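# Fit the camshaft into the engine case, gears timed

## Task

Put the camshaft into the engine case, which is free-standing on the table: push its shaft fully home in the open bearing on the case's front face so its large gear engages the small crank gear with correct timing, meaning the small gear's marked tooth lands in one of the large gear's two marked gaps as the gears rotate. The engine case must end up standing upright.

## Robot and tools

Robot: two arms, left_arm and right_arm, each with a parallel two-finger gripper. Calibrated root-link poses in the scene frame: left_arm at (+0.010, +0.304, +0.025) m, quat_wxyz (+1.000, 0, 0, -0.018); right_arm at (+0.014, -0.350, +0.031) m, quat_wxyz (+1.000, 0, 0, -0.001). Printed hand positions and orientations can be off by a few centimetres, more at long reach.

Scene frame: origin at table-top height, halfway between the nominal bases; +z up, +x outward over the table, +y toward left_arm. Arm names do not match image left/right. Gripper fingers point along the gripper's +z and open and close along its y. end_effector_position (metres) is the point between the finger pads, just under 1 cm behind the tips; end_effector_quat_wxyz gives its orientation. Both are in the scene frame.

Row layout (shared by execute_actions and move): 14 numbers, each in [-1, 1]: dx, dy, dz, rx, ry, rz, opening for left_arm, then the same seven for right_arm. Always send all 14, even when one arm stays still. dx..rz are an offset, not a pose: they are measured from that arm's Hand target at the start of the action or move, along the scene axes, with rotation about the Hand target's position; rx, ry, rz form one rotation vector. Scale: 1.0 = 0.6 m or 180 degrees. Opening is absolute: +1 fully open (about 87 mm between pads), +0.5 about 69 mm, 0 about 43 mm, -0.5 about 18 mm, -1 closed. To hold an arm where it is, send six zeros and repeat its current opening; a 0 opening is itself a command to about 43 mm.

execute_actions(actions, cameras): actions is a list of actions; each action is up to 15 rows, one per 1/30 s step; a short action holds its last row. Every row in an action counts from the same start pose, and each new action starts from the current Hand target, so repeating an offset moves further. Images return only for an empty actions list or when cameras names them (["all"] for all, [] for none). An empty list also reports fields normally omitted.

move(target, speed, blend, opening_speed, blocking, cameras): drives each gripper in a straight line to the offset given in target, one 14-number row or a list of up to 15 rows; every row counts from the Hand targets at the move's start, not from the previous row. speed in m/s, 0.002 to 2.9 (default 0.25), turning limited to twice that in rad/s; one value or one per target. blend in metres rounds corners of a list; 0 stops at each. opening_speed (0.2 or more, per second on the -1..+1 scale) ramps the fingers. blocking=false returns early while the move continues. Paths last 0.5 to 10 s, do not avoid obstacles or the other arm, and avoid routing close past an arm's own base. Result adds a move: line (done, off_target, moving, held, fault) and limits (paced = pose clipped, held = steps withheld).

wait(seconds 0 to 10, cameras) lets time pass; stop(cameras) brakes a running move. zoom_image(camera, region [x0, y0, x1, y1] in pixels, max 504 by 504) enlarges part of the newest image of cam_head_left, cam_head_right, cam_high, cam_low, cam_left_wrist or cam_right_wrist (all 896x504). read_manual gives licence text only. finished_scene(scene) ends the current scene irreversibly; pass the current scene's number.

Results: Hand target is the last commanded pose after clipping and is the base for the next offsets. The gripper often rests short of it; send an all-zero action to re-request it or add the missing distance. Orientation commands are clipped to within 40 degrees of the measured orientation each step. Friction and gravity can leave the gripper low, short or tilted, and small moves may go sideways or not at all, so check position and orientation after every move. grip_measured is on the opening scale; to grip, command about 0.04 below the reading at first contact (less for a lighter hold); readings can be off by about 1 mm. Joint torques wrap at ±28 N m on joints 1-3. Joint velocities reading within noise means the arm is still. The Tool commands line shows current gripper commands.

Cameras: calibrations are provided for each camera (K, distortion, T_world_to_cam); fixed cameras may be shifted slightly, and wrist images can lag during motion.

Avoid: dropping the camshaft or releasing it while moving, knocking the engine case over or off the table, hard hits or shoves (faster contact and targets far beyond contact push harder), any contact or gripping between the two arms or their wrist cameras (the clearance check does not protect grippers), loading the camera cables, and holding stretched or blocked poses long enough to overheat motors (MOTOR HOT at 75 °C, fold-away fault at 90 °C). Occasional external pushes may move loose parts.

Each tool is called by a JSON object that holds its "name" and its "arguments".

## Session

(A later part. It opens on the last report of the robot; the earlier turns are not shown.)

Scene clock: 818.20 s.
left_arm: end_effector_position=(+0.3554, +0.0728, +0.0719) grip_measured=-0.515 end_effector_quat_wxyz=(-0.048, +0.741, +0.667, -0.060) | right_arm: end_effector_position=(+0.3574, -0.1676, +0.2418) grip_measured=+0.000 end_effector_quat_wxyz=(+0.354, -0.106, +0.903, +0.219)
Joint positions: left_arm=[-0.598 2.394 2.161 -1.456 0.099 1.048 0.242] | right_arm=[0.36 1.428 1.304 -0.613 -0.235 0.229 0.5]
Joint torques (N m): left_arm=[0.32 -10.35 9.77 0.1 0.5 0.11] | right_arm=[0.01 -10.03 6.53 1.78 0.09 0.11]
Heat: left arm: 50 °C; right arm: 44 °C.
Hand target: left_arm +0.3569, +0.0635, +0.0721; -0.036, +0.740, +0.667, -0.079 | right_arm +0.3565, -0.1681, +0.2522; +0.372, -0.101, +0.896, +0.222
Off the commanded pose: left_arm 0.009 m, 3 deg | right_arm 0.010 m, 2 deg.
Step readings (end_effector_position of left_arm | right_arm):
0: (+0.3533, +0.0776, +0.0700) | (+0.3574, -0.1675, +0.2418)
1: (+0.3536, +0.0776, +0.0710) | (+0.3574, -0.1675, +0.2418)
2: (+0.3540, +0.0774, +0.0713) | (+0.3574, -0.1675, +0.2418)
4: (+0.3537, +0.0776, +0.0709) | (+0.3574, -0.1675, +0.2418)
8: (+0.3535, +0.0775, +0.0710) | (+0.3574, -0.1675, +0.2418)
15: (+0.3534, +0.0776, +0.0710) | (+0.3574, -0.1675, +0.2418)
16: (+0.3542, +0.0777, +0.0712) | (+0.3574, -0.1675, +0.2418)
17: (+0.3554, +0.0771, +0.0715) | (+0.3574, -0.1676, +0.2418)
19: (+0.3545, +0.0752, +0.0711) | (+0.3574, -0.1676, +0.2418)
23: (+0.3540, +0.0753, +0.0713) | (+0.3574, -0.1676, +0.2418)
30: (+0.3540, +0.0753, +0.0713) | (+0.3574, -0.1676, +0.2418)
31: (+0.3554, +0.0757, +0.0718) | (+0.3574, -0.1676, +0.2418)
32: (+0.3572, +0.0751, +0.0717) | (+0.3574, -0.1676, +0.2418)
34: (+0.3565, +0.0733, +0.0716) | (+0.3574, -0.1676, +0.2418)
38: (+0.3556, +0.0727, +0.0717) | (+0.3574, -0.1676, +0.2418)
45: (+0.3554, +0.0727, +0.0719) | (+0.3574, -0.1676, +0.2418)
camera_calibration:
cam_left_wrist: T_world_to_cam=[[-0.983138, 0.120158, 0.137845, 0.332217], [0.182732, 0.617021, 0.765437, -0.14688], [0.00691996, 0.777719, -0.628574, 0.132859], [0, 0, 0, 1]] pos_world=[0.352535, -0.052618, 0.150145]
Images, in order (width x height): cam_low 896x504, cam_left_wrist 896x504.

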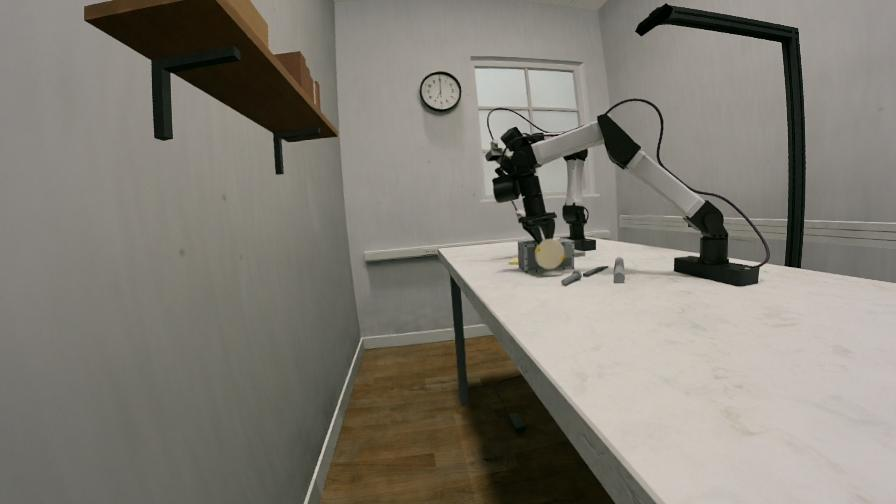

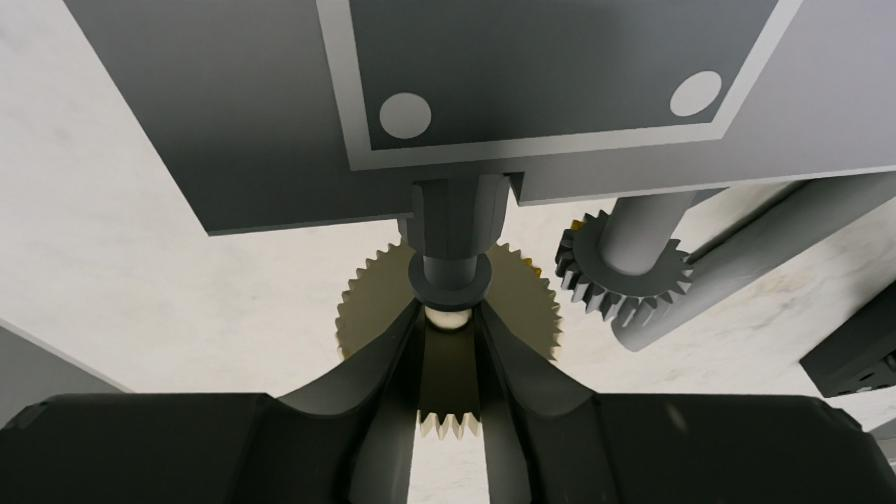

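{"name": "execute_actions", "arguments": {"actions": [[[-0.002,-0.008,0,0,-0.012,0,-1,0,0,0,0,0,0,0]],[[-0.001,-0.004,0.001,0.004,-0.012,0,-1,0,0,0,0,0,0,0]],[[-0.001,-0.004,0.001,0,0.015,0,-1,0,0,0,0,0,0,0]],[[0,0,0.001,0,-0.02,0,-1,0,0,0,0,0,0,0]]], "cameras": ["cam_left_wrist","cam_low"]}}

{"name": "zoom_image", "arguments": {"camera": "cam_left_wrist", "region": [320, 180, 760, 450]}}

{"name": "zoom_image", "arguments": {"camera": "cam_low", "region": [480, 190, 620, 300]}}

Scene clock: 837.47 s.
left_arm: end_effector_position=(+0.3547, +0.0719, +0.0712) grip_measured=-0.516 end_effector_quat_wxyz=(-0.044, +0.742, +0.668, -0.033) | right_arm: end_effector_position=(+0.3574, -0.1676, +0.2418) grip_measured=+0.000 end_effector_quat_wxyz=(+0.354, -0.106, +0.903, +0.219)
Joint positions: left_arm=[-0.621 2.369 2.113 -1.414 0.049 1.023 0.242] | right_arm=[0.36 1.428 1.304 -0.613 -0.235 0.229 0.5]
Joint torques (N m): left_arm=[-1.8 -13.57 5.27 0.74 0.41 -0.13] | right_arm=[0.06 -10.09 6.52 1.78 0.09 0.11]
Heat: left arm: 50 °C; right arm: 44 °C.
Hand target: left_arm +0.3544, +0.0538, +0.0738; -0.010, +0.743, +0.668, -0.041 | right_arm +0.3565, -0.1681, +0.2522; +0.372, -0.101, +0.896, +0.222
Off the commanded pose: left_arm 0.018 m, 4 deg | right_arm 0.010 m, 2 deg.
Step readings (end_effector_position of left_arm | right_arm):
0: (+0.3554, +0.0728, +0.0719) | (+0.3574, -0.1676, +0.2418)
1: (+0.3555, +0.0725, +0.0718) | (+0.3574, -0.1676, +0.2418)
2: (+0.3555, +0.0725, +0.0719) | (+0.3574, -0.1676, +0.2418)
4: (+0.3555, +0.0725, +0.0719) | (+0.3574, -0.1676, +0.2418)
8: (+0.3555, +0.0724, +0.0718) | (+0.3574, -0.1676, +0.2418)
15: (+0.3555, +0.0724, +0.0718) | (+0.3574, -0.1676, +0.2418)
16: (+0.3550, +0.0725, +0.0709) | (+0.3574, -0.1676, +0.2418)
17: (+0.3548, +0.0724, +0.0712) | (+0.3574, -0.1676, +0.2418)
19: (+0.3549, +0.0723, +0.0711) | (+0.3574, -0.1676, +0.2418)
23: (+0.3549, +0.0723, +0.0709) | (+0.3574, -0.1676, +0.2418)
30: (+0.3550, +0.0723, +0.0711) | (+0.3574, -0.1676, +0.2418)
31: (+0.3552, +0.0721, +0.0721) | (+0.3574, -0.1676, +0.2418)
32: (+0.3552, +0.0720, +0.0722) | (+0.3574, -0.1676, +0.2418)
34: (+0.3551, +0.0720, +0.0721) | (+0.3574, -0.1676, +0.2418)
38: (+0.3550, +0.0721, +0.0721) | (+0.3574, -0.1676, +0.2418)
45: (+0.3551, +0.0721, +0.0722) | (+0.3574, -0.1676, +0.2418)
46: (+0.3546, +0.0722, +0.0712) | (+0.3574, -0.1676, +0.2418)
47: (+0.3546, +0.0722, +0.0715) | (+0.3574, -0.1676, +0.2418)
49: (+0.3546, +0.0720, +0.0711) | (+0.3574, -0.1676, +0.2418)
53: (+0.3548, +0.0720, +0.0712) | (+0.3574, -0.1676, +0.2418)
60: (+0.3548, +0.0720, +0.0712) | (+0.3574, -0.1676, +0.2418)
camera_calibration:
cam_left_wrist: T_world_to_cam=[[-0.988042, 0.1198, 0.0970647, 0.336392], [0.14961, 0.592647, 0.791446, -0.134005], [0.0372906, 0.796503, -0.603483, 0.11911], [0, 0, 0, 1]] pos_world=[0.347977, -0.0557538, 0.145287]
Images, in order (width x height): cam_low 896x504, cam_left_wrist 896x504.

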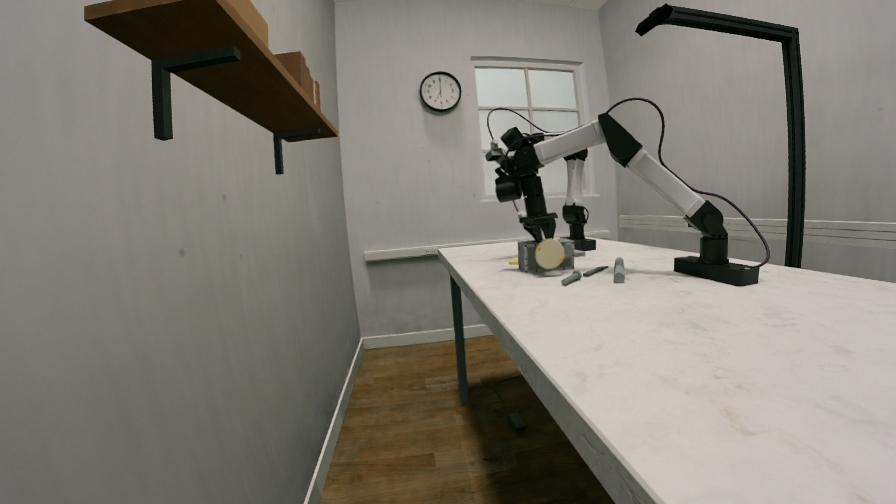

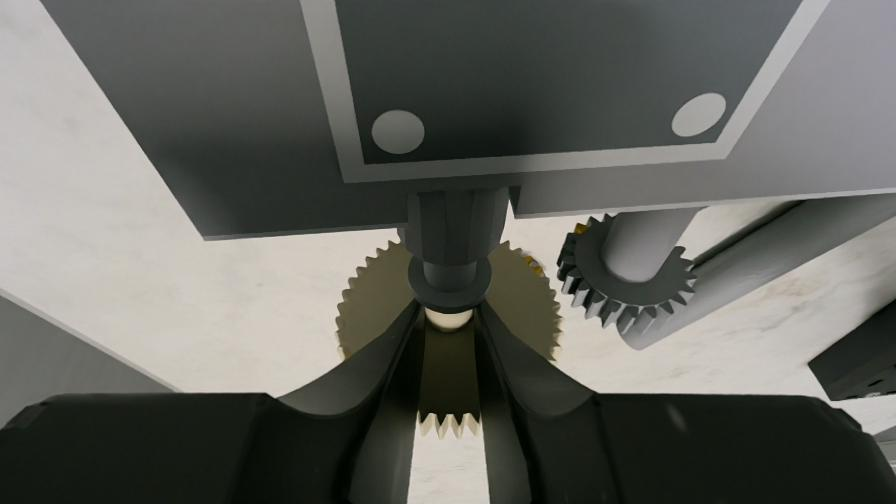

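Scaled by 1.145.

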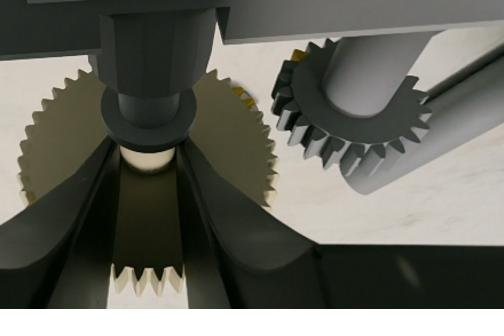

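Scaled by 3.600.

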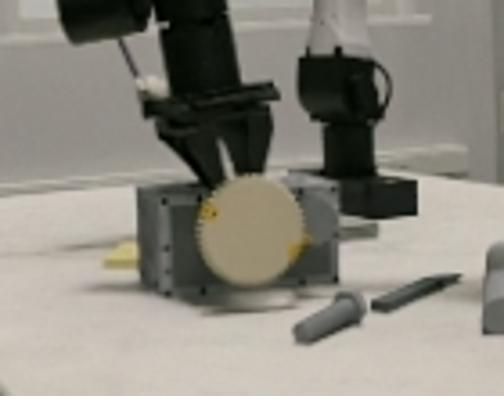

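{"name": "execute_actions", "arguments": {"actions": [[[-0.001,-0.003,0.004,0,0,0,-1,0,0,0,0,0,0,0]],[[0,-0.002,-0.009,0.012,0,0,-1,0,0,0,0,0,0,0]],[[0,0,0.005,-0.02,0,0,-1,0,0,0,0,0,0,0]],[[0.006,0,0,0.008,0,-0.015,-1,0,0,0,0,0,0,0]],[[-0.012,0,0,0,0,0,-1,0,0,0,0,0,0,0]],[[0.006,-0.002,0.0,0,0,0.02,-1,0,0,0,0,0,0,0]],[[0,-0.002,0.004,0,0,0,-1,0,0,0,0,0,0,0]]], "cameras": ["cam_left_wrist","cam_high"]}}

{"name": "zoom_image", "arguments": {"camera": "cam_high", "region": [330, 200, 530, 400]}}

Scene clock: 859.00 s.
left_arm: end_effector_position=(+0.3543, +0.0710, +0.0724) grip_measured=-0.529 end_effector_quat_wxyz=(-0.042, +0.741, +0.670, -0.018) | right_arm: end_effector_position=(+0.3574, -0.1676, +0.2418) grip_measured=+0.000 end_effector_quat_wxyz=(+0.354, -0.106, +0.903, +0.219)
Joint positions: left_arm=[-0.634 2.359 2.098 -1.399 0.022 1.003 0.236] | right_arm=[0.36 1.428 1.304 -0.613 -0.235 0.229 0.5]
Joint torques (N m): left_arm=[-1.42 -11.56 9.54 0.44 0.64 -0.17] | right_arm=[0.03 -10 6.49 1.77 0.1 0.11]
Motor temperatures (°C): left_arm=[20 56 37 25 22 22 24] | right_arm=[22 44 31 33 19 22 19]
Heat: left arm: 56 °C; right arm: 44 °C.
Hand target: left_arm +0.3538, +0.0484, +0.0763; -0.010, +0.738, +0.674, -0.042 | right_arm +0.3565, -0.1681, +0.2522; +0.372, -0.101, +0.896, +0.222
Off the commanded pose: left_arm 0.023 m, 5 deg | right_arm 0.010 m, 2 deg.
Step readings (end_effector_position of left_arm | right_arm):
0: (+0.3547, +0.0719, +0.0712) | (+0.3574, -0.1676, +0.2418)
1: (+0.3547, +0.0719, +0.0712) | (+0.3574, -0.1676, +0.2418)
2: (+0.3547, +0.0719, +0.0712) | (+0.3574, -0.1676, +0.2418)
4: (+0.3547, +0.0719, +0.0712) | (+0.3574, -0.1676, +0.2418)
8: (+0.3547, +0.0719, +0.0713) | (+0.3574, -0.1676, +0.2418)
15: (+0.3547, +0.0719, +0.0713) | (+0.3574, -0.1676, +0.2418)
16: (+0.3545, +0.0717, +0.0713) | (+0.3574, -0.1676, +0.2418)
17: (+0.3545, +0.0717, +0.0715) | (+0.3574, -0.1676, +0.2418)
19: (+0.3545, +0.0716, +0.0718) | (+0.3574, -0.1676, +0.2418)
23: (+0.3545, +0.0716, +0.0722) | (+0.3574, -0.1676, +0.2418)
30: (+0.3545, +0.0717, +0.0722) | (+0.3574, -0.1676, +0.2418)
31: (+0.3544, +0.0716, +0.0717) | (+0.3574, -0.1676, +0.2418)
32: (+0.3544, +0.0716, +0.0716) | (+0.3574, -0.1676, +0.2418)
34: (+0.3544, +0.0715, +0.0716) | (+0.3574, -0.1676, +0.2418)
38: (+0.3545, +0.0716, +0.0715) | (+0.3574, -0.1676, +0.2418)
45: (+0.3545, +0.0716, +0.0715) | (+0.3574, -0.1676, +0.2418)
46: (+0.3547, +0.0715, +0.0715) | (+0.3574, -0.1676, +0.2418)
47: (+0.3549, +0.0716, +0.0715) | (+0.3574, -0.1676, +0.2418)
49: (+0.3551, +0.0715, +0.0715) | (+0.3574, -0.1676, +0.2418)
53: (+0.3553, +0.0715, +0.0715) | (+0.3574, -0.1676, +0.2418)
60: (+0.3553, +0.0715, +0.0715) | (+0.3574, -0.1676, +0.2418)
61: (+0.3550, +0.0715, +0.0714) | (+0.3574, -0.1676, +0.2418)
62: (+0.3548, +0.0715, +0.0714) | (+0.3574, -0.1676, +0.2418)
64: (+0.3548, +0.0714, +0.0714) | (+0.3574, -0.1676, +0.2418)
68: (+0.3548, +0.0715, +0.0713) | (+0.3574, -0.1676, +0.2418)
75: (+0.3548, +0.0715, +0.0715) | (+0.3574, -0.1676, +0.2418)
76: (+0.3545, +0.0715, +0.0715) | (+0.3574, -0.1676, +0.2418)
77: (+0.3542, +0.0715, +0.0715) | (+0.3574, -0.1676, +0.2418)
79: (+0.3541, +0.0715, +0.0715) | (+0.3574, -0.1676, +0.2418)
83: (+0.3540, +0.0714, +0.0715) | (+0.3574, -0.1676, +0.2418)
90: (+0.3540, +0.0714, +0.0715) | (+0.3574, -0.1676, +0.2418)
91: (+0.3543, +0.0712, +0.0718) | (+0.3574, -0.1676, +0.2418)
92: (+0.3544, +0.0710, +0.0722) | (+0.3574, -0.1676, +0.2418)
94: (+0.3544, +0.0710, +0.0724) | (+0.3574, -0.1676, +0.2418)
98: (+0.3543, +0.0710, +0.0724) | (+0.3574, -0.1676, +0.2418)
105: (+0.3543, +0.0710, +0.0724) | (+0.3574, -0.1676, +0.2418)
camera_calibration:
cam_left_wrist: T_world_to_cam=[[-0.990736, 0.113755, 0.0741693, 0.339067], [0.126799, 0.579394, 0.805124, -0.126333], [0.0486135, 0.807071, -0.58845, 0.114855], [0, 0, 0, 1]] pos_world=[0.346362, -0.0580703, 0.144152]
Images, in order (width x height): cam_high 896x504, cam_left_wrist 896x504.

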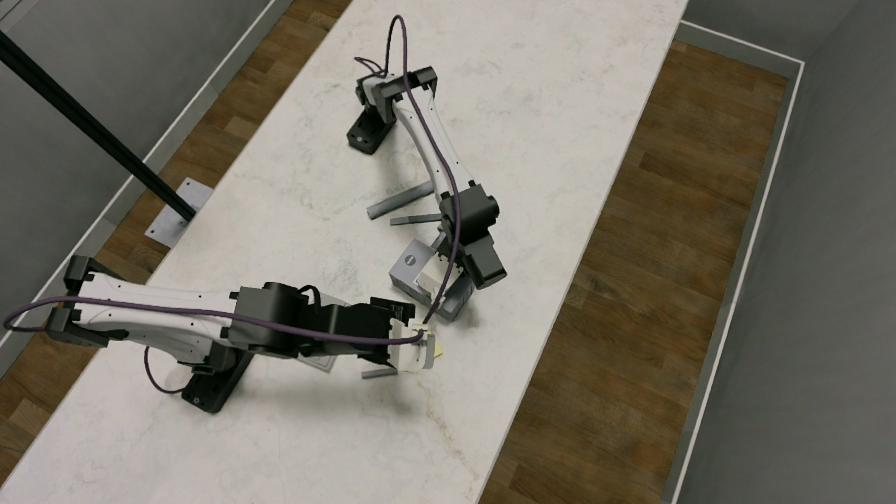

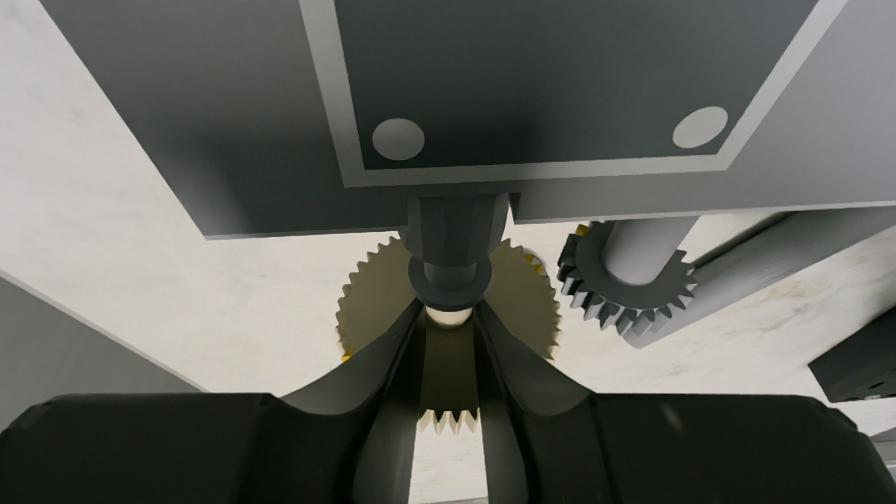

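Scaled by 2.520.

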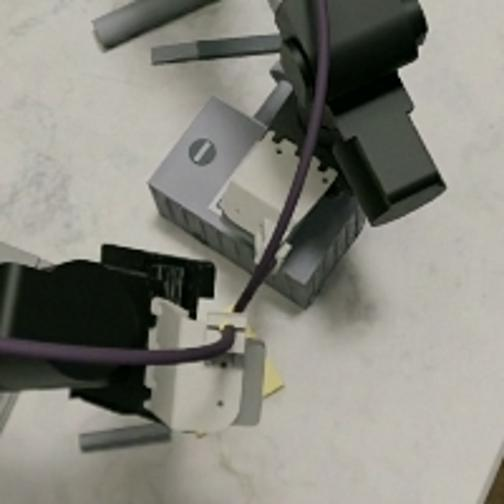

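{"name": "execute_actions", "arguments": {"actions": [[[-0.002,0,0.006,0,0,0,-1,0,0,0,0,0,0,0]],[[0,0,0.006,0,0,0,-1,0,0,0,0,0,0,0]],[[0,0,-0.004,0.025,0,0,-1,0,0,0,0,0,0,0]],[[0,0,0.006,0,0.03,0,-1,0,0,0,0,0,0,0]],[[0,0,0.0,-0.03,0,0,-1,0,0,0,0,0,0,0]],[[0,0,0.004,0,-0.04,0,-1,0,0,0,0,0,0,0]]], "cameras": ["cam_left_wrist"]}}

Scene clock: 869.53 s.
left_arm: end_effector_position=(+0.3447, +0.0503, +0.0766) grip_measured=-0.964 end_effector_quat_wxyz=(-0.021, +0.740, +0.670, -0.049) | right_arm: end_effector_position=(+0.3574, -0.1676, +0.2418) grip_measured=+0.000 end_effector_quat_wxyz=(+0.354, -0.106, +0.903, +0.219)
Joint positions: left_arm=[-0.656 2.345 2.103 -1.385 0.092 0.982 0.018] | right_arm=[0.36 1.428 1.304 -0.613 -0.235 0.229 0.5]
Joint torques (N m): left_arm=[0.21 -14.42 5.65 0.64 -0.05 0.01] | right_arm=[-0.02 -10 6.5 1.77 0.1 0.1]
Motor temperatures (°C): left_arm=[20 56 38 25 22 22 24] | right_arm=[22 44 31 33 19 22 19]
Heat: left arm: 56 °C; right arm: 44 °C.
Hand target: left_arm +0.3526, +0.0484, +0.0870; +0.006, +0.741, +0.670, -0.035 | right_arm +0.3565, -0.1681, +0.2522; +0.372, -0.101, +0.896, +0.222
Off the commanded pose: left_arm 0.013 m, 3 deg | right_arm 0.010 m, 2 deg.
Step readings (end_effector_position of left_arm | right_arm):
0: (+0.3543, +0.0710, +0.0724) | (+0.3574, -0.1676, +0.2418)
1: (+0.3542, +0.0710, +0.0724) | (+0.3574, -0.1676, +0.2418)
2: (+0.3542, +0.0710, +0.0724) | (+0.3574, -0.1676, +0.2418)
4: (+0.3542, +0.0710, +0.0724) | (+0.3574, -0.1676, +0.2418)
8: (+0.3542, +0.0710, +0.0724) | (+0.3574, -0.1676, +0.2418)
15: (+0.3542, +0.0710, +0.0724) | (+0.3574, -0.1676, +0.2418)
16: (+0.3544, +0.0709, +0.0729) | (+0.3574, -0.1676, +0.2418)
17: (+0.3545, +0.0707, +0.0737) | (+0.3574, -0.1676, +0.2418)
19: (+0.3554, +0.0688, +0.0784) | (+0.3574, -0.1676, +0.2418)
23: (+0.3556, +0.0659, +0.0805) | (+0.3574, -0.1676, +0.2418)
30: (+0.3554, +0.0659, +0.0805) | (+0.3574, -0.1676, +0.2418)
31: (+0.3554, +0.0655, +0.0811) | (+0.3574, -0.1676, +0.2418)
32: (+0.3563, +0.0638, +0.0821) | (+0.3574, -0.1676, +0.2418)
34: (+0.3573, +0.0587, +0.0831) | (+0.3574, -0.1676, +0.2418)
38: (+0.3551, +0.0502, +0.0826) | (+0.3574, -0.1676, +0.2418)
45: (+0.3517, +0.0497, +0.0801) | (+0.3574, -0.1676, +0.2418)
46: (+0.3522, +0.0501, +0.0809) | (+0.3574, -0.1676, +0.2418)
47: (+0.3537, +0.0478, +0.0823) | (+0.3574, -0.1676, +0.2418)
49: (+0.3574, +0.0449, +0.0829) | (+0.3574, -0.1676, +0.2418)
53: (+0.3550, +0.0475, +0.0843) | (+0.3574, -0.1676, +0.2418)
60: (+0.3525, +0.0505, +0.0849) | (+0.3574, -0.1676, +0.2418)
61: (+0.3530, +0.0512, +0.0847) | (+0.3574, -0.1676, +0.2418)
62: (+0.3520, +0.0497, +0.0843) | (+0.3574, -0.1676, +0.2418)
64: (+0.3521, +0.0496, +0.0840) | (+0.3574, -0.1676, +0.2418)
68: (+0.3531, +0.0506, +0.0836) | (+0.3574, -0.1676, +0.2418)
75: (+0.3537, +0.0512, +0.0835) | (+0.3574, -0.1676, +0.2418)
76: (+0.3529, +0.0527, +0.0830) | (+0.3574, -0.1676, +0.2418)
77: (+0.3506, +0.0554, +0.0837) | (+0.3574, -0.1676, +0.2418)
79: (+0.3437, +0.0583, +0.0851) | (+0.3574, -0.1676, +0.2418)
83: (+0.3421, +0.0544, +0.0805) | (+0.3574, -0.1676, +0.2418)
90: (+0.3442, +0.0506, +0.0764) | (+0.3574, -0.1676, +0.2418)
camera_calibration:
cam_left_wrist: T_world_to_cam=[[-0.989713, 0.116126, 0.0835679, 0.330323], [0.138769, 0.637041, 0.758236, -0.119939], [0.0348145, 0.762032, -0.646602, 0.145836], [0, 0, 0, 1]] pos_world=[0.338491, -0.0730849, 0.157636]
Images, in order (width x height): cam_left_wrist 896x504.

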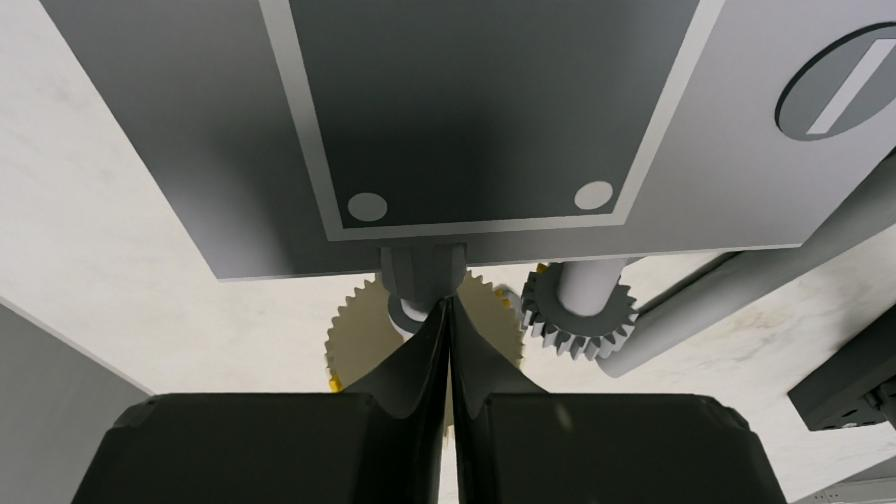

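{"name": "move", "arguments": {"target": [[0,0,0.08,0,0,0,-1,0,0,0,0,0,0,0],[0.006,0.13,0.08,0.01,-0.03,0,-1,0,0,0,0,0,0,0],[0.006,0.13,-0.06,0.01,-0.03,0,-1,0,0,0,0,0,0,0],[0.002,0.1,-0.05,0.01,-0.03,0,-1,0,0,0,0,0,0,0]], "speed": [0.25,0.25,0.15,0.05], "cameras": ["cam_left_wrist","cam_low"]}}

{"name": "zoom_image", "arguments": {"camera": "cam_low", "region": [480, 190, 620, 300]}}

Scene clock: 878.73 s.
left_arm: end_effector_position=(+0.3442, +0.1337, +0.0661) grip_measured=-0.964 end_effector_quat_wxyz=(-0.006, +0.736, +0.677, +0.023) | right_arm: end_effector_position=(+0.3575, -0.1676, +0.2418) grip_measured=+0.000 end_effector_quat_wxyz=(+0.354, -0.106, +0.903, +0.219)
Joint positions: left_arm=[-0.554 2.074 1.609 -1.107 -0.047 1.064 0.018] | right_arm=[0.36 1.428 1.304 -0.612 -0.235 0.229 0.5]
Joint torques (N m): left_arm=[-2.09 -7.08 8.96 1.04 0.42 0.06] | right_arm=[-0.01 -10.02 6.48 1.77 0.1 0.11]
Motor temperatures (°C): left_arm=[20 56 38 25 22 22 24] | right_arm=[22 44 31 33 19 22 19]
Heat: left arm: 56 °C; right arm: 44 °C.
Hand target: left_arm +0.3538, +0.1084, +0.0571; +0.026, +0.742, +0.669, +0.011 | right_arm +0.3565, -0.1681, +0.2522; +0.372, -0.101, +0.896, +0.222
Off the commanded pose: left_arm 0.029 m, 4 deg | right_arm 0.010 m, 2 deg.
move: off_target (left_arm)
camera_calibration:
cam_left_wrist: T_world_to_cam=[[-0.994503, 0.0989911, -0.0341327, 0.332794], [0.0296202, 0.578614, 0.815063, -0.123462], [0.100434, 0.809572, -0.578365, 0.0421946], [0, 0, 0, 1]] pos_world=[0.330384, 0.00433345, 0.136392]
Images, in order (width x height): cam_low 896x504, cam_left_wrist 896x504.

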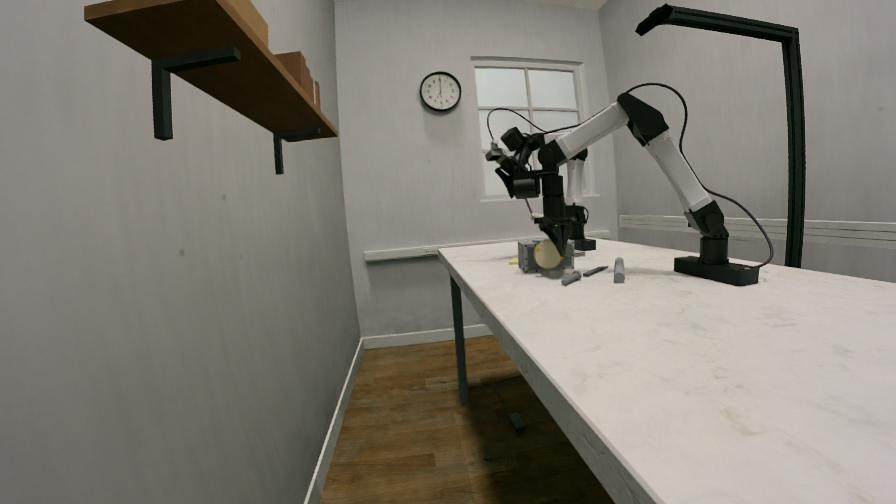

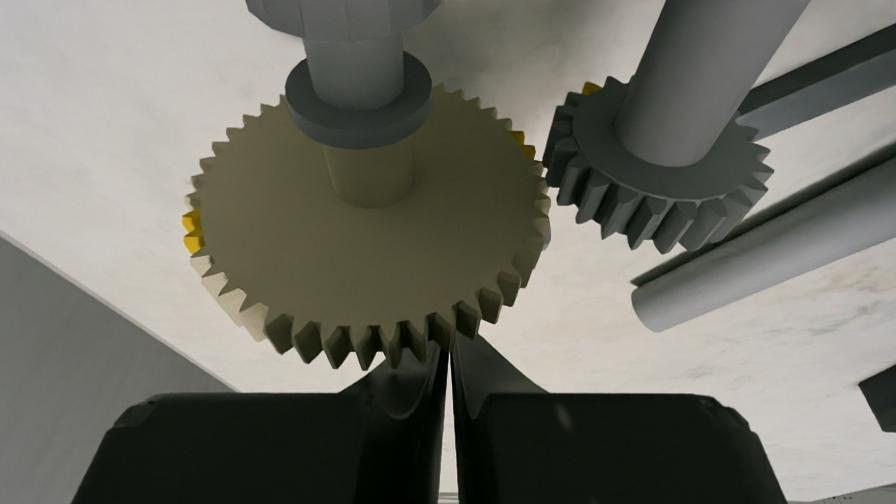

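Scaled by 3.600.

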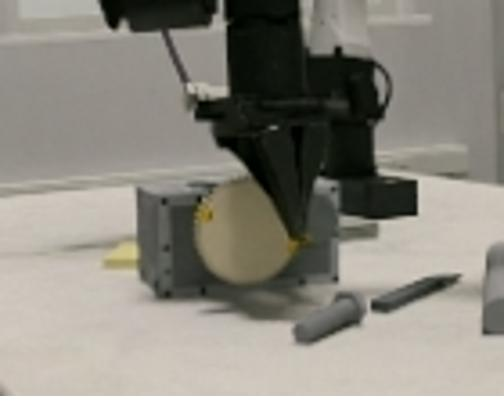

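{"name": "move", "arguments": {"target": [[0.0,0.05,0,0,0,0,-1,0,0,0,0,0,0,0],[0.028,0.05,0.008,0,0,0,-1,0,0,0,0,0,0,0],[0.026,0.008,0.008,0,0,0,-1,0,0,0,0,0,0,0]], "speed": 0.08, "cameras": ["cam_left_wrist","cam_low"]}}

{"name": "zoom_image", "arguments": {"camera": "cam_low", "region": [480, 190, 620, 300]}}

{"name": "zoom_image", "arguments": {"camera": "cam_left_wrist", "region": [300, 0, 800, 380]}}

Scene clock: 887.30 s.
left_arm: end_effector_position=(+0.3686, +0.1205, +0.0616) grip_measured=-0.964 end_effector_quat_wxyz=(+0.023, +0.742, +0.670, +0.018) | right_arm: end_effector_position=(+0.3575, -0.1676, +0.2418) grip_measured=+0.000 end_effector_quat_wxyz=(+0.354, -0.106, +0.903, +0.219)
Joint positions: left_arm=[-0.539 2.128 1.682 -1.07 -0.023 1.098 0.018] | right_arm=[0.36 1.428 1.304 -0.612 -0.235 0.229 0.5]
Joint torques (N m): left_arm=[-0.47 -8.73 9.59 0.35 0.22 0] | right_arm=[-0.03 -10.09 6.5 1.77 0.09 0.1]
Heat: left arm: 54 °C; right arm: 44 °C.
Hand target: left_arm +0.3694, +0.1133, +0.0619; +0.026, +0.742, +0.670, +0.011 | right_arm +0.3565, -0.1681, +0.2522; +0.372, -0.101, +0.896, +0.222
Off the commanded pose: left_arm 0.007 m, 1 deg | right_arm 0.010 m, 2 deg.
move: done
camera_calibration:
cam_left_wrist: T_world_to_cam=[[-0.990728, 0.115643, -0.0713066, 0.357126], [0.0154416, 0.6173, 0.786576, -0.110549], [0.13498, 0.778182, -0.613362, 0.0409405], [0, 0, 0, 1]] pos_world=[0.349996, -0.00491636, 0.137532]
Images, in order (width x height): cam_low 896x504, cam_left_wrist 896x504.

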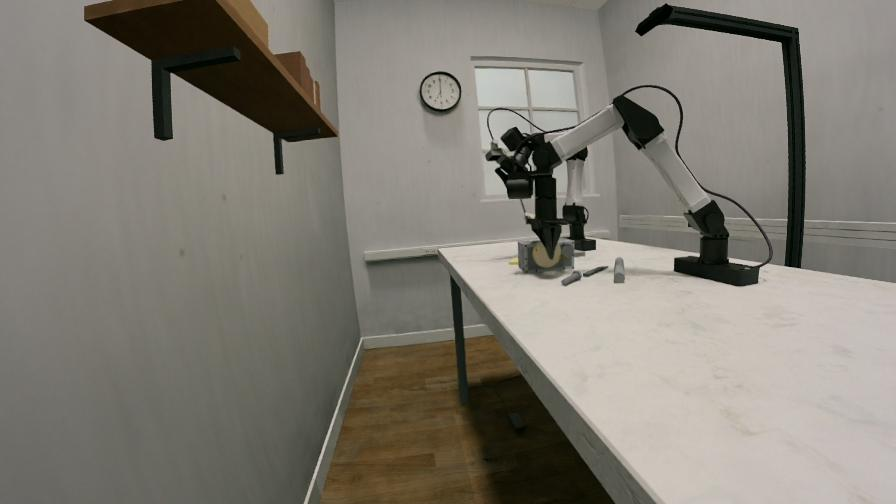

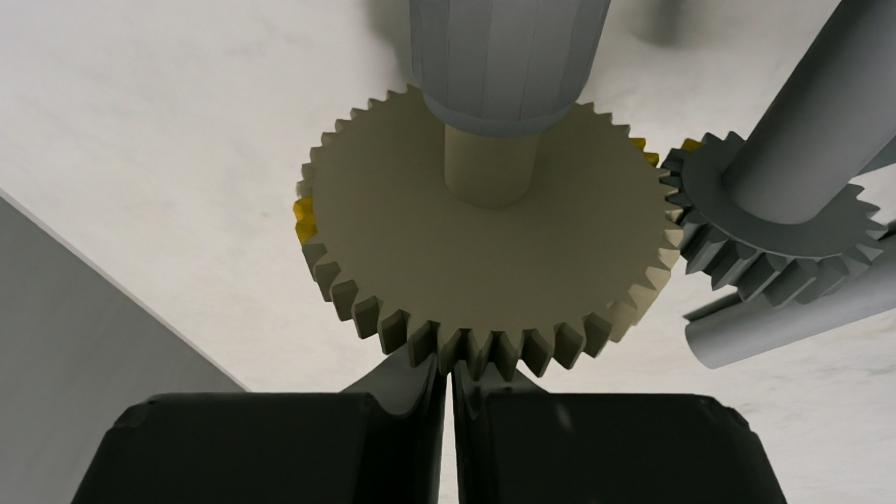

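Scaled by 3.600.

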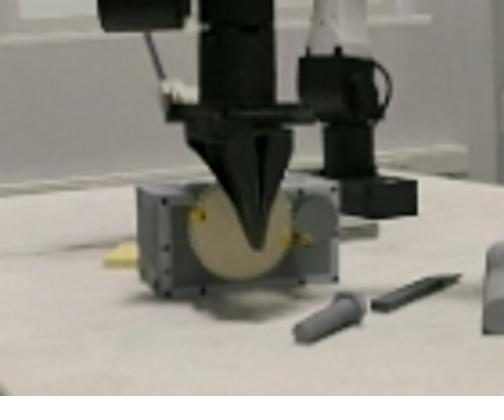

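Scaled by 1.008.

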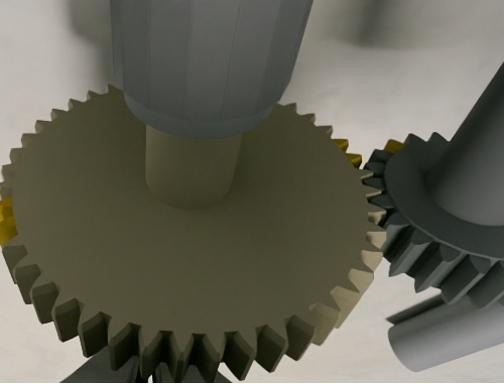

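{"name": "zoom_image", "arguments": {"camera": "cam_left_wrist", "region": [600, 110, 760, 290]}}

{"name": "zoom_image", "arguments": {"camera": "cam_low", "region": [520, 225, 590, 285]}}

Scaled by 2.800.

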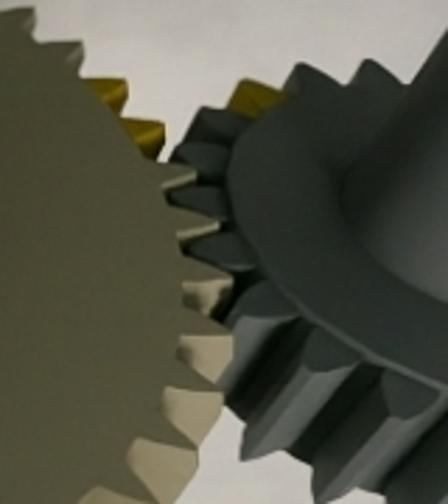

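Scaled by 7.200.

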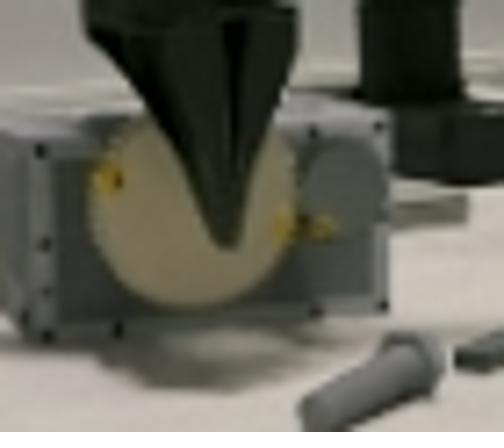

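{"name": "zoom_image", "arguments": {"camera": "cam_left_wrist", "region": [625, 130, 705, 215]}}

Scaled by 5.929.

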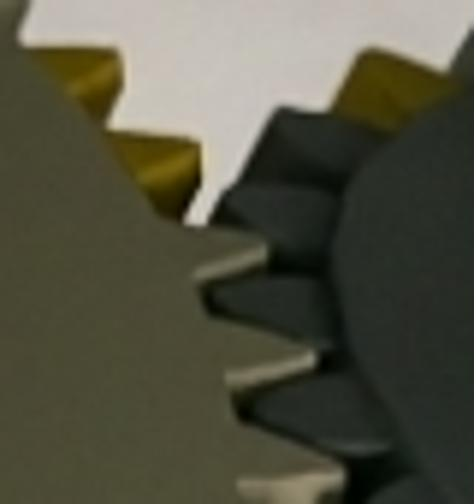

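{"name": "move", "arguments": {"target": [[0,0.03,0,0,0,0,-1,0,0,0,0,0,0,0],[0,0.03,0.1,0,0,0,-0.2,0,0,0,0,0,0,0],[-0.008,-0.042,0.1,0,0,0,-0.2,0,0,0,0,0,0,0],[-0.012,-0.042,0.03,0,0,0,-0.2,0,0,0,0,0,0,0]], "speed": [0.1,0.25,0.2,0.12], "cameras": ["cam_left_wrist"]}}

Scene clock: 906.90 s.
left_arm: end_effector_position=(+0.3588, +0.0933, +0.0864) grip_measured=-0.200 end_effector_quat_wxyz=(+0.015, +0.744, +0.668, +0.014) | right_arm: end_effector_position=(+0.3575, -0.1676, +0.2418) grip_measured=+0.000 end_effector_quat_wxyz=(+0.354, -0.106, +0.903, +0.219)
Joint positions: left_arm=[-0.605 2.161 1.832 -1.207 -0.021 1.038 0.4] | right_arm=[0.36 1.428 1.304 -0.612 -0.235 0.229 0.5]
Joint torques (N m): left_arm=[0.14 -9.7 6.11 0.84 0.17 0.03] | right_arm=[-0.02 -10.09 6.5 1.79 0.1 0.11]
Heat: left arm: 53 °C; right arm: 44 °C.
Hand target: left_arm +0.3622, +0.0881, +0.0799; +0.026, +0.742, +0.670, +0.011 | right_arm +0.3565, -0.1681, +0.2522; +0.372, -0.101, +0.896, +0.222
Off the commanded pose: left_arm 0.009 m, 1 deg | right_arm 0.010 m, 2 deg.
move: done; target 2's new opening was sent with left_arm's hand 0.011 m and 2 deg from that target
camera_calibration:
cam_left_wrist: T_world_to_cam=[[-0.991123, 0.121383, -0.0542399, 0.350407], [0.0317854, 0.612479, 0.789847, -0.118794], [0.129095, 0.781112, -0.6109, 0.0803349], [0, 0, 0, 1]] pos_world=[0.340702, -0.0325252, 0.161912]
Images, in order (width x height): cam_left_wrist 896x504.

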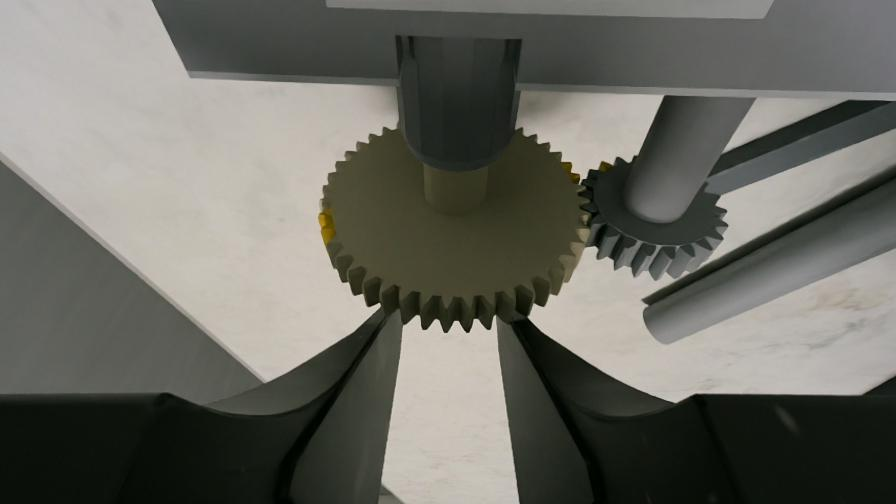

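{"name": "move", "arguments": {"target": [[0,0,0.06,0,0,0,-0.2,0,0,0,0,0,0,0],[-0.008,-0.034,0.06,0,0,0,-0.2,0,0,0,0,0,0,0],[-0.010,-0.034,-0.024,0,0,0,-0.2,0,0,0,0,0,0,0]], "speed": 0.12, "cameras": ["cam_left_wrist"]}}

Scene clock: 913.97 s.
left_arm: end_effector_position=(+0.3570, +0.0821, +0.0958) grip_measured=-0.200 end_effector_quat_wxyz=(+0.022, +0.742, +0.669, +0.038) | right_arm: end_effector_position=(+0.3575, -0.1676, +0.2418) grip_measured=+0.000 end_effector_quat_wxyz=(+0.354, -0.106, +0.903, +0.219)
Joint positions: left_arm=[-0.647 2.159 1.86 -1.217 -0.068 0.994 0.4] | right_arm=[0.36 1.428 1.304 -0.612 -0.235 0.229 0.5]
Joint torques (N m): left_arm=[-0.24 -6.46 3.89 1.27 0.55 -0.03] | right_arm=[-0.01 -10.06 6.52 1.78 0.09 0.1]
Heat: left arm: 52 °C; right arm: 44 °C.
Hand target: left_arm +0.3561, +0.0676, +0.0655; +0.026, +0.742, +0.669, +0.010 | right_arm +0.3565, -0.1681, +0.2522; +0.372, -0.101, +0.896, +0.222
Off the commanded pose: left_arm 0.034 m, 3 deg | right_arm 0.010 m, 2 deg.
move: off_target (left_arm)
camera_calibration:
cam_left_wrist: T_world_to_cam=[[-0.988204, 0.119181, -0.0961749, 0.353624], [-0.00641911, 0.59521, 0.803545, -0.105578], [0.153011, 0.794683, -0.587423, 0.0831097], [0, 0, 0, 1]] pos_world=[0.336058, -0.04535, 0.167667]
Images, in order (width x height): cam_left_wrist 896x504.

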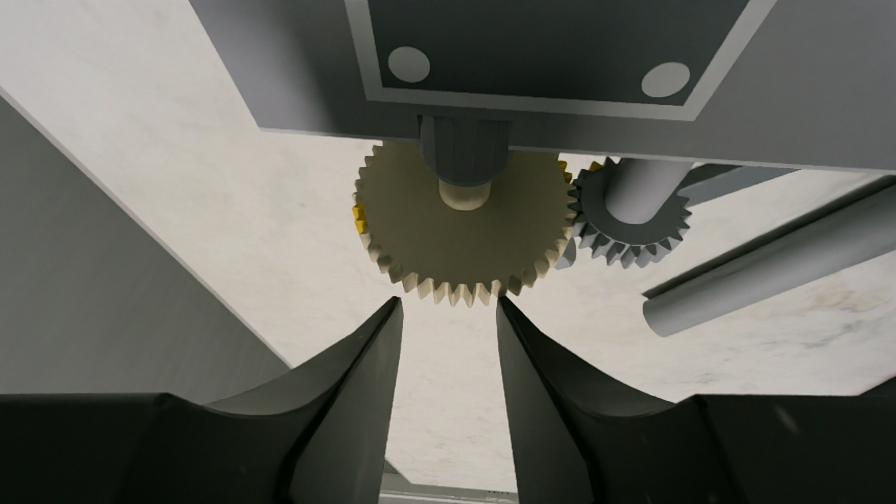

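{"name": "move", "arguments": {"target": [[0,0.01,0.06,0,0,0,-0.2,0,0,0,0,0,0,0],[-0.007,-0.018,0.06,0,0,0,-0.2,0,0,0,0,0,0,0],[-0.009,-0.018,-0.015,0,0,0,-0.2,0,0,0,0,0,0,0]], "speed": 0.12, "cameras": ["cam_left_wrist"]}}

Scene clock: 919.40 s.
left_arm: end_effector_position=(+0.3591, +0.0812, +0.0957) grip_measured=-0.200 end_effector_quat_wxyz=(+0.021, +0.740, +0.669, +0.063) | right_arm: end_effector_position=(+0.3575, -0.1676, +0.2418) grip_measured=+0.000 end_effector_quat_wxyz=(+0.354, -0.106, +0.903, +0.219)
Joint positions: left_arm=[-0.665 2.166 1.862 -1.208 -0.118 0.975 0.4] | right_arm=[0.36 1.428 1.304 -0.612 -0.235 0.229 0.5]
Joint torques (N m): left_arm=[-1.2 -5.74 3.41 1.35 0.95 -0.1] | right_arm=[-0.01 -10.03 6.56 1.77 0.08 0.1]
Motor temperatures (°C): left_arm=[20 50 37 25 22 22 23] | right_arm=[22 44 31 33 19 22 19]
Heat: left arm: 50 °C; right arm: 44 °C.
Hand target: left_arm +0.3508, +0.0569, +0.0565; +0.026, +0.742, +0.669, +0.011 | right_arm +0.3565, -0.1681, +0.2522; +0.372, -0.101, +0.896, +0.222
Off the commanded pose: left_arm 0.047 m, 6 deg | right_arm 0.010 m, 2 deg.
move: off_target (left_arm)
camera_calibration:
cam_left_wrist: T_world_to_cam=[[-0.98484, 0.11924, -0.125984, 0.357395], [-0.0367449, 0.566395, 0.823314, -0.0936198], [0.169529, 0.815462, -0.553427, 0.0725954], [0, 0, 0, 1]] pos_world=[0.33623, -0.0487888, 0.162281]
Images, in order (width x height): cam_left_wrist 896x504.

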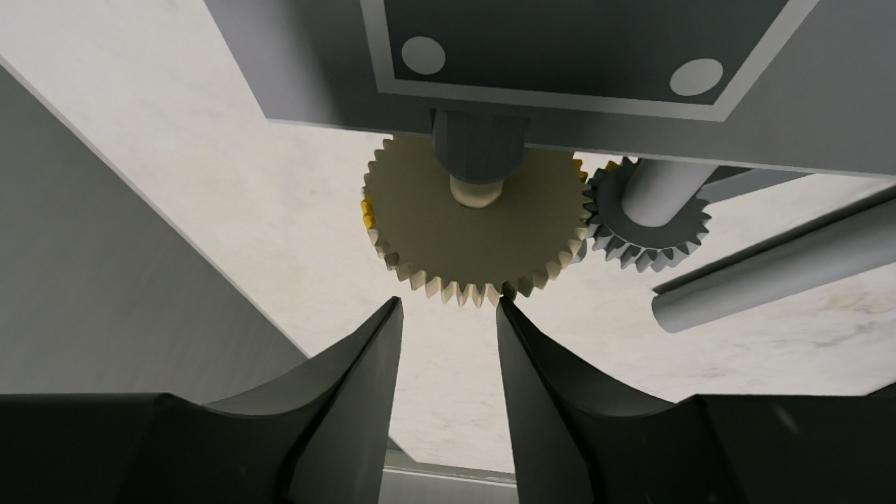

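{"name": "move", "arguments": {"target": [[0.004,0.035,0.13,0,0,0,-0.2,0,0,0,0,0,0,0],[0.001,0.003,0.13,0,0,0,-0.2,0,0,0,0,0,0,0]], "speed": 0.15, "cameras": ["cam_left_wrist"]}}

Scene clock: 923.93 s.
left_arm: end_effector_position=(+0.3513, +0.0623, +0.1330) grip_measured=-0.200 end_effector_quat_wxyz=(+0.025, +0.744, +0.668, +0.017) | right_arm: end_effector_position=(+0.3575, -0.1676, +0.2418) grip_measured=+0.000 end_effector_quat_wxyz=(+0.354, -0.106, +0.903, +0.219)
Joint positions: left_arm=[-0.674 2.205 2.089 -1.401 -0.028 0.97 0.4] | right_arm=[0.36 1.428 1.304 -0.612 -0.235 0.229 0.5]
Joint torques (N m): left_arm=[-0.06 -9.44 9.88 0.32 0.19 -0.02] | right_arm=[-0.09 -10.02 6.53 1.78 0.08 0.11]
Heat: left arm: 50 °C; right arm: 44 °C.
Hand target: left_arm +0.3514, +0.0586, +0.1344; +0.026, +0.742, +0.669, +0.011 | right_arm +0.3565, -0.1681, +0.2522; +0.372, -0.101, +0.896, +0.222
Off the commanded pose: left_arm 0.004 m, 1 deg | right_arm 0.010 m, 2 deg.
move: done
camera_calibration:
cam_left_wrist: T_world_to_cam=[[-0.989816, 0.122104, -0.0731819, 0.351288], [0.0184789, 0.619938, 0.784433, -0.131403], [0.141151, 0.775092, -0.615881, 0.1308], [0, 0, 0, 1]] pos_world=[0.331676, -0.062814, 0.209342]
Images, in order (width x height): cam_left_wrist 896x504.

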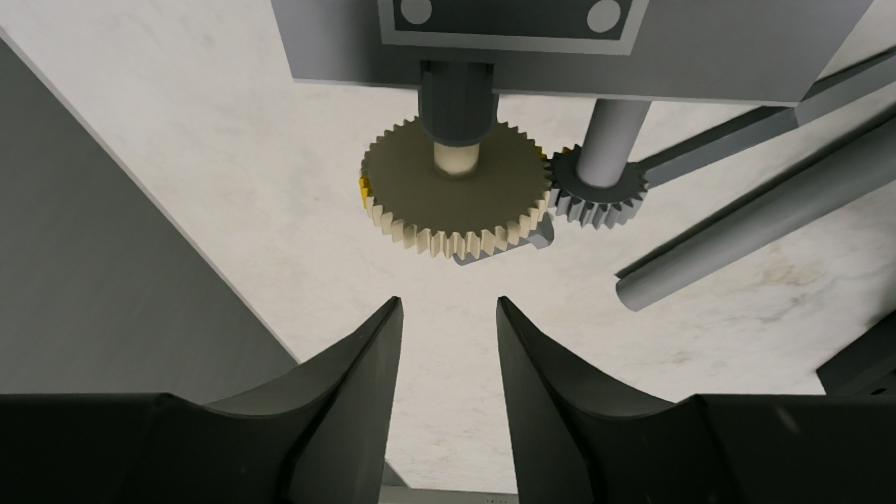

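Now down. Center x fine (u 456 → −.001).

{"name": "move", "arguments": {"target": [[-0.002,0,-0.05,0,0,0,-0.2,0,0,0,0,0,0,0],[-0.002,0,-0.122,0,0,0,-0.2,0,0,0,0,0,0,0]], "speed": 0.12, "cameras": ["cam_left_wrist"]}}

Scene clock: 927.80 s.
left_arm: end_effector_position=(+0.3534, +0.0724, +0.0945) grip_measured=-0.200 end_effector_quat_wxyz=(+0.028, +0.741, +0.669, +0.041) | right_arm: end_effector_position=(+0.3579, -0.1680, +0.2418) grip_measured=+0.000 end_effector_quat_wxyz=(+0.355, -0.106, +0.903, +0.218)
Joint positions: left_arm=[-0.672 2.163 1.861 -1.203 -0.075 0.968 0.4] | right_arm=[0.36 1.428 1.304 -0.612 -0.232 0.229 0.5]
Joint torques (N m): left_arm=[-0.27 -6.17 3.47 1.28 0.6 -0.01] | right_arm=[-0.05 -10.1 6.5 1.77 0.06 0.1]
Heat: left arm: 49 °C; right arm: 44 °C.
Hand target: left_arm +0.3502, +0.0587, +0.0612; +0.026, +0.742, +0.669, +0.011 | right_arm +0.3565, -0.1681, +0.2522; +0.371, -0.101, +0.896, +0.222
Off the commanded pose: left_arm 0.036 m, 4 deg | right_arm 0.011 m, 2 deg.
move: off_target (left_arm, right_arm)
camera_calibration:
cam_left_wrist: T_world_to_cam=[[-0.987061, 0.117707, -0.108879, 0.352047], [-0.0170841, 0.597969, 0.801337, -0.0950224], [0.159429, 0.792829, -0.588222, 0.0885785], [0, 0, 0, 1]] pos_world=[0.331747, -0.0548457, 0.166579]
Images, in order (width x height): cam_left_wrist 896x504.

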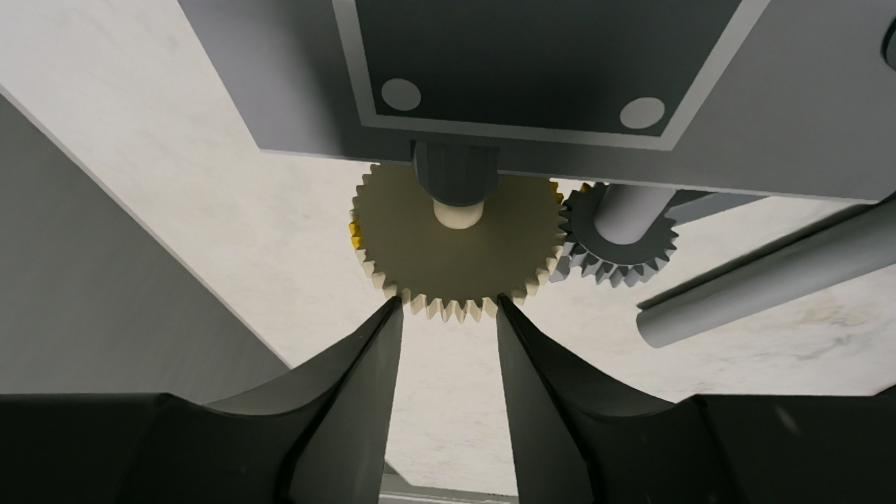

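{"name": "move", "arguments": {"target": [[0,0.01,0.1,0,0,0,-0.2,0,0,0,0,0,0,0],[-0.004,-0.02,0.1,0,0,0,-0.2,0,0,0,0,0,0,0],[-0.005,-0.02,0.0,0,0,0,-0.2,0,0,0,0,0,0,0]], "speed": [0.15,0.15,0.06], "cameras": ["cam_left_wrist"]}}

Scene clock: 935.83 s.
left_arm: end_effector_position=(+0.3486, +0.0484, +0.0722) grip_measured=-0.200 end_effector_quat_wxyz=(+0.031, +0.742, +0.669, +0.011) | right_arm: end_effector_position=(+0.3592, -0.1714, +0.2393) grip_measured=+0.000 end_effector_quat_wxyz=(+0.356, -0.101, +0.905, +0.208)
Joint positions: left_arm=[-0.697 2.223 1.88 -1.162 -0.016 0.943 0.4] | right_arm=[0.36 1.428 1.299 -0.612 -0.211 0.23 0.5]
Joint torques (N m): left_arm=[-0.32 -9.2 5.87 0.7 0.08 0.02] | right_arm=[0.02 -10.09 6.98 1.76 -0.14 0.1]
Heat: left arm: 49 °C; right arm: 44 °C.
Hand target: left_arm +0.3473, +0.0467, +0.0612; +0.026, +0.742, +0.669, +0.011 | right_arm +0.3564, -0.1681, +0.2521; +0.371, -0.101, +0.896, +0.222
Off the commanded pose: left_arm 0.011 m, 1 deg | right_arm 0.014 m, 3 deg.
move: off_target (left_arm, right_arm)
camera_calibration:
cam_left_wrist: T_world_to_cam=[[-0.990343, 0.116639, -0.0749462, 0.346407], [0.0161818, 0.634123, 0.773063, -0.0741718], [0.137695, 0.764384, -0.629886, 0.107301], [0, 0, 0, 1]] pos_world=[0.329487, -0.0753899, 0.150889]
Images, in order (width x height): cam_left_wrist 896x504.

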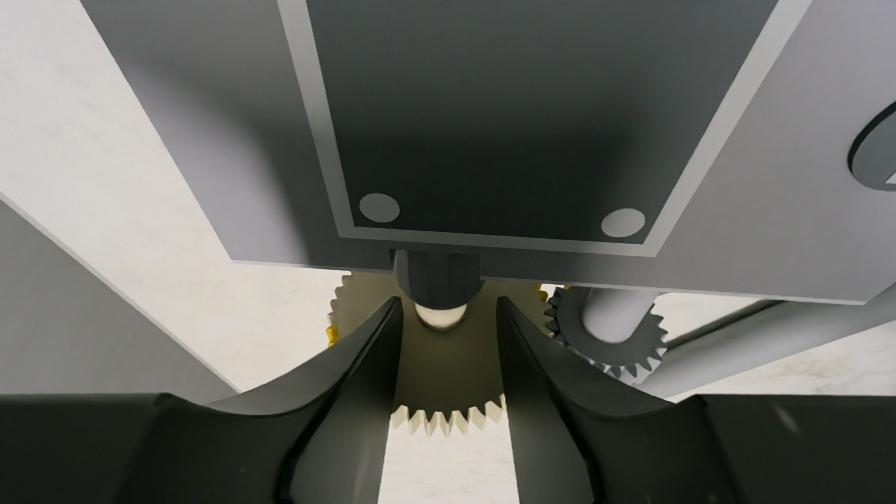

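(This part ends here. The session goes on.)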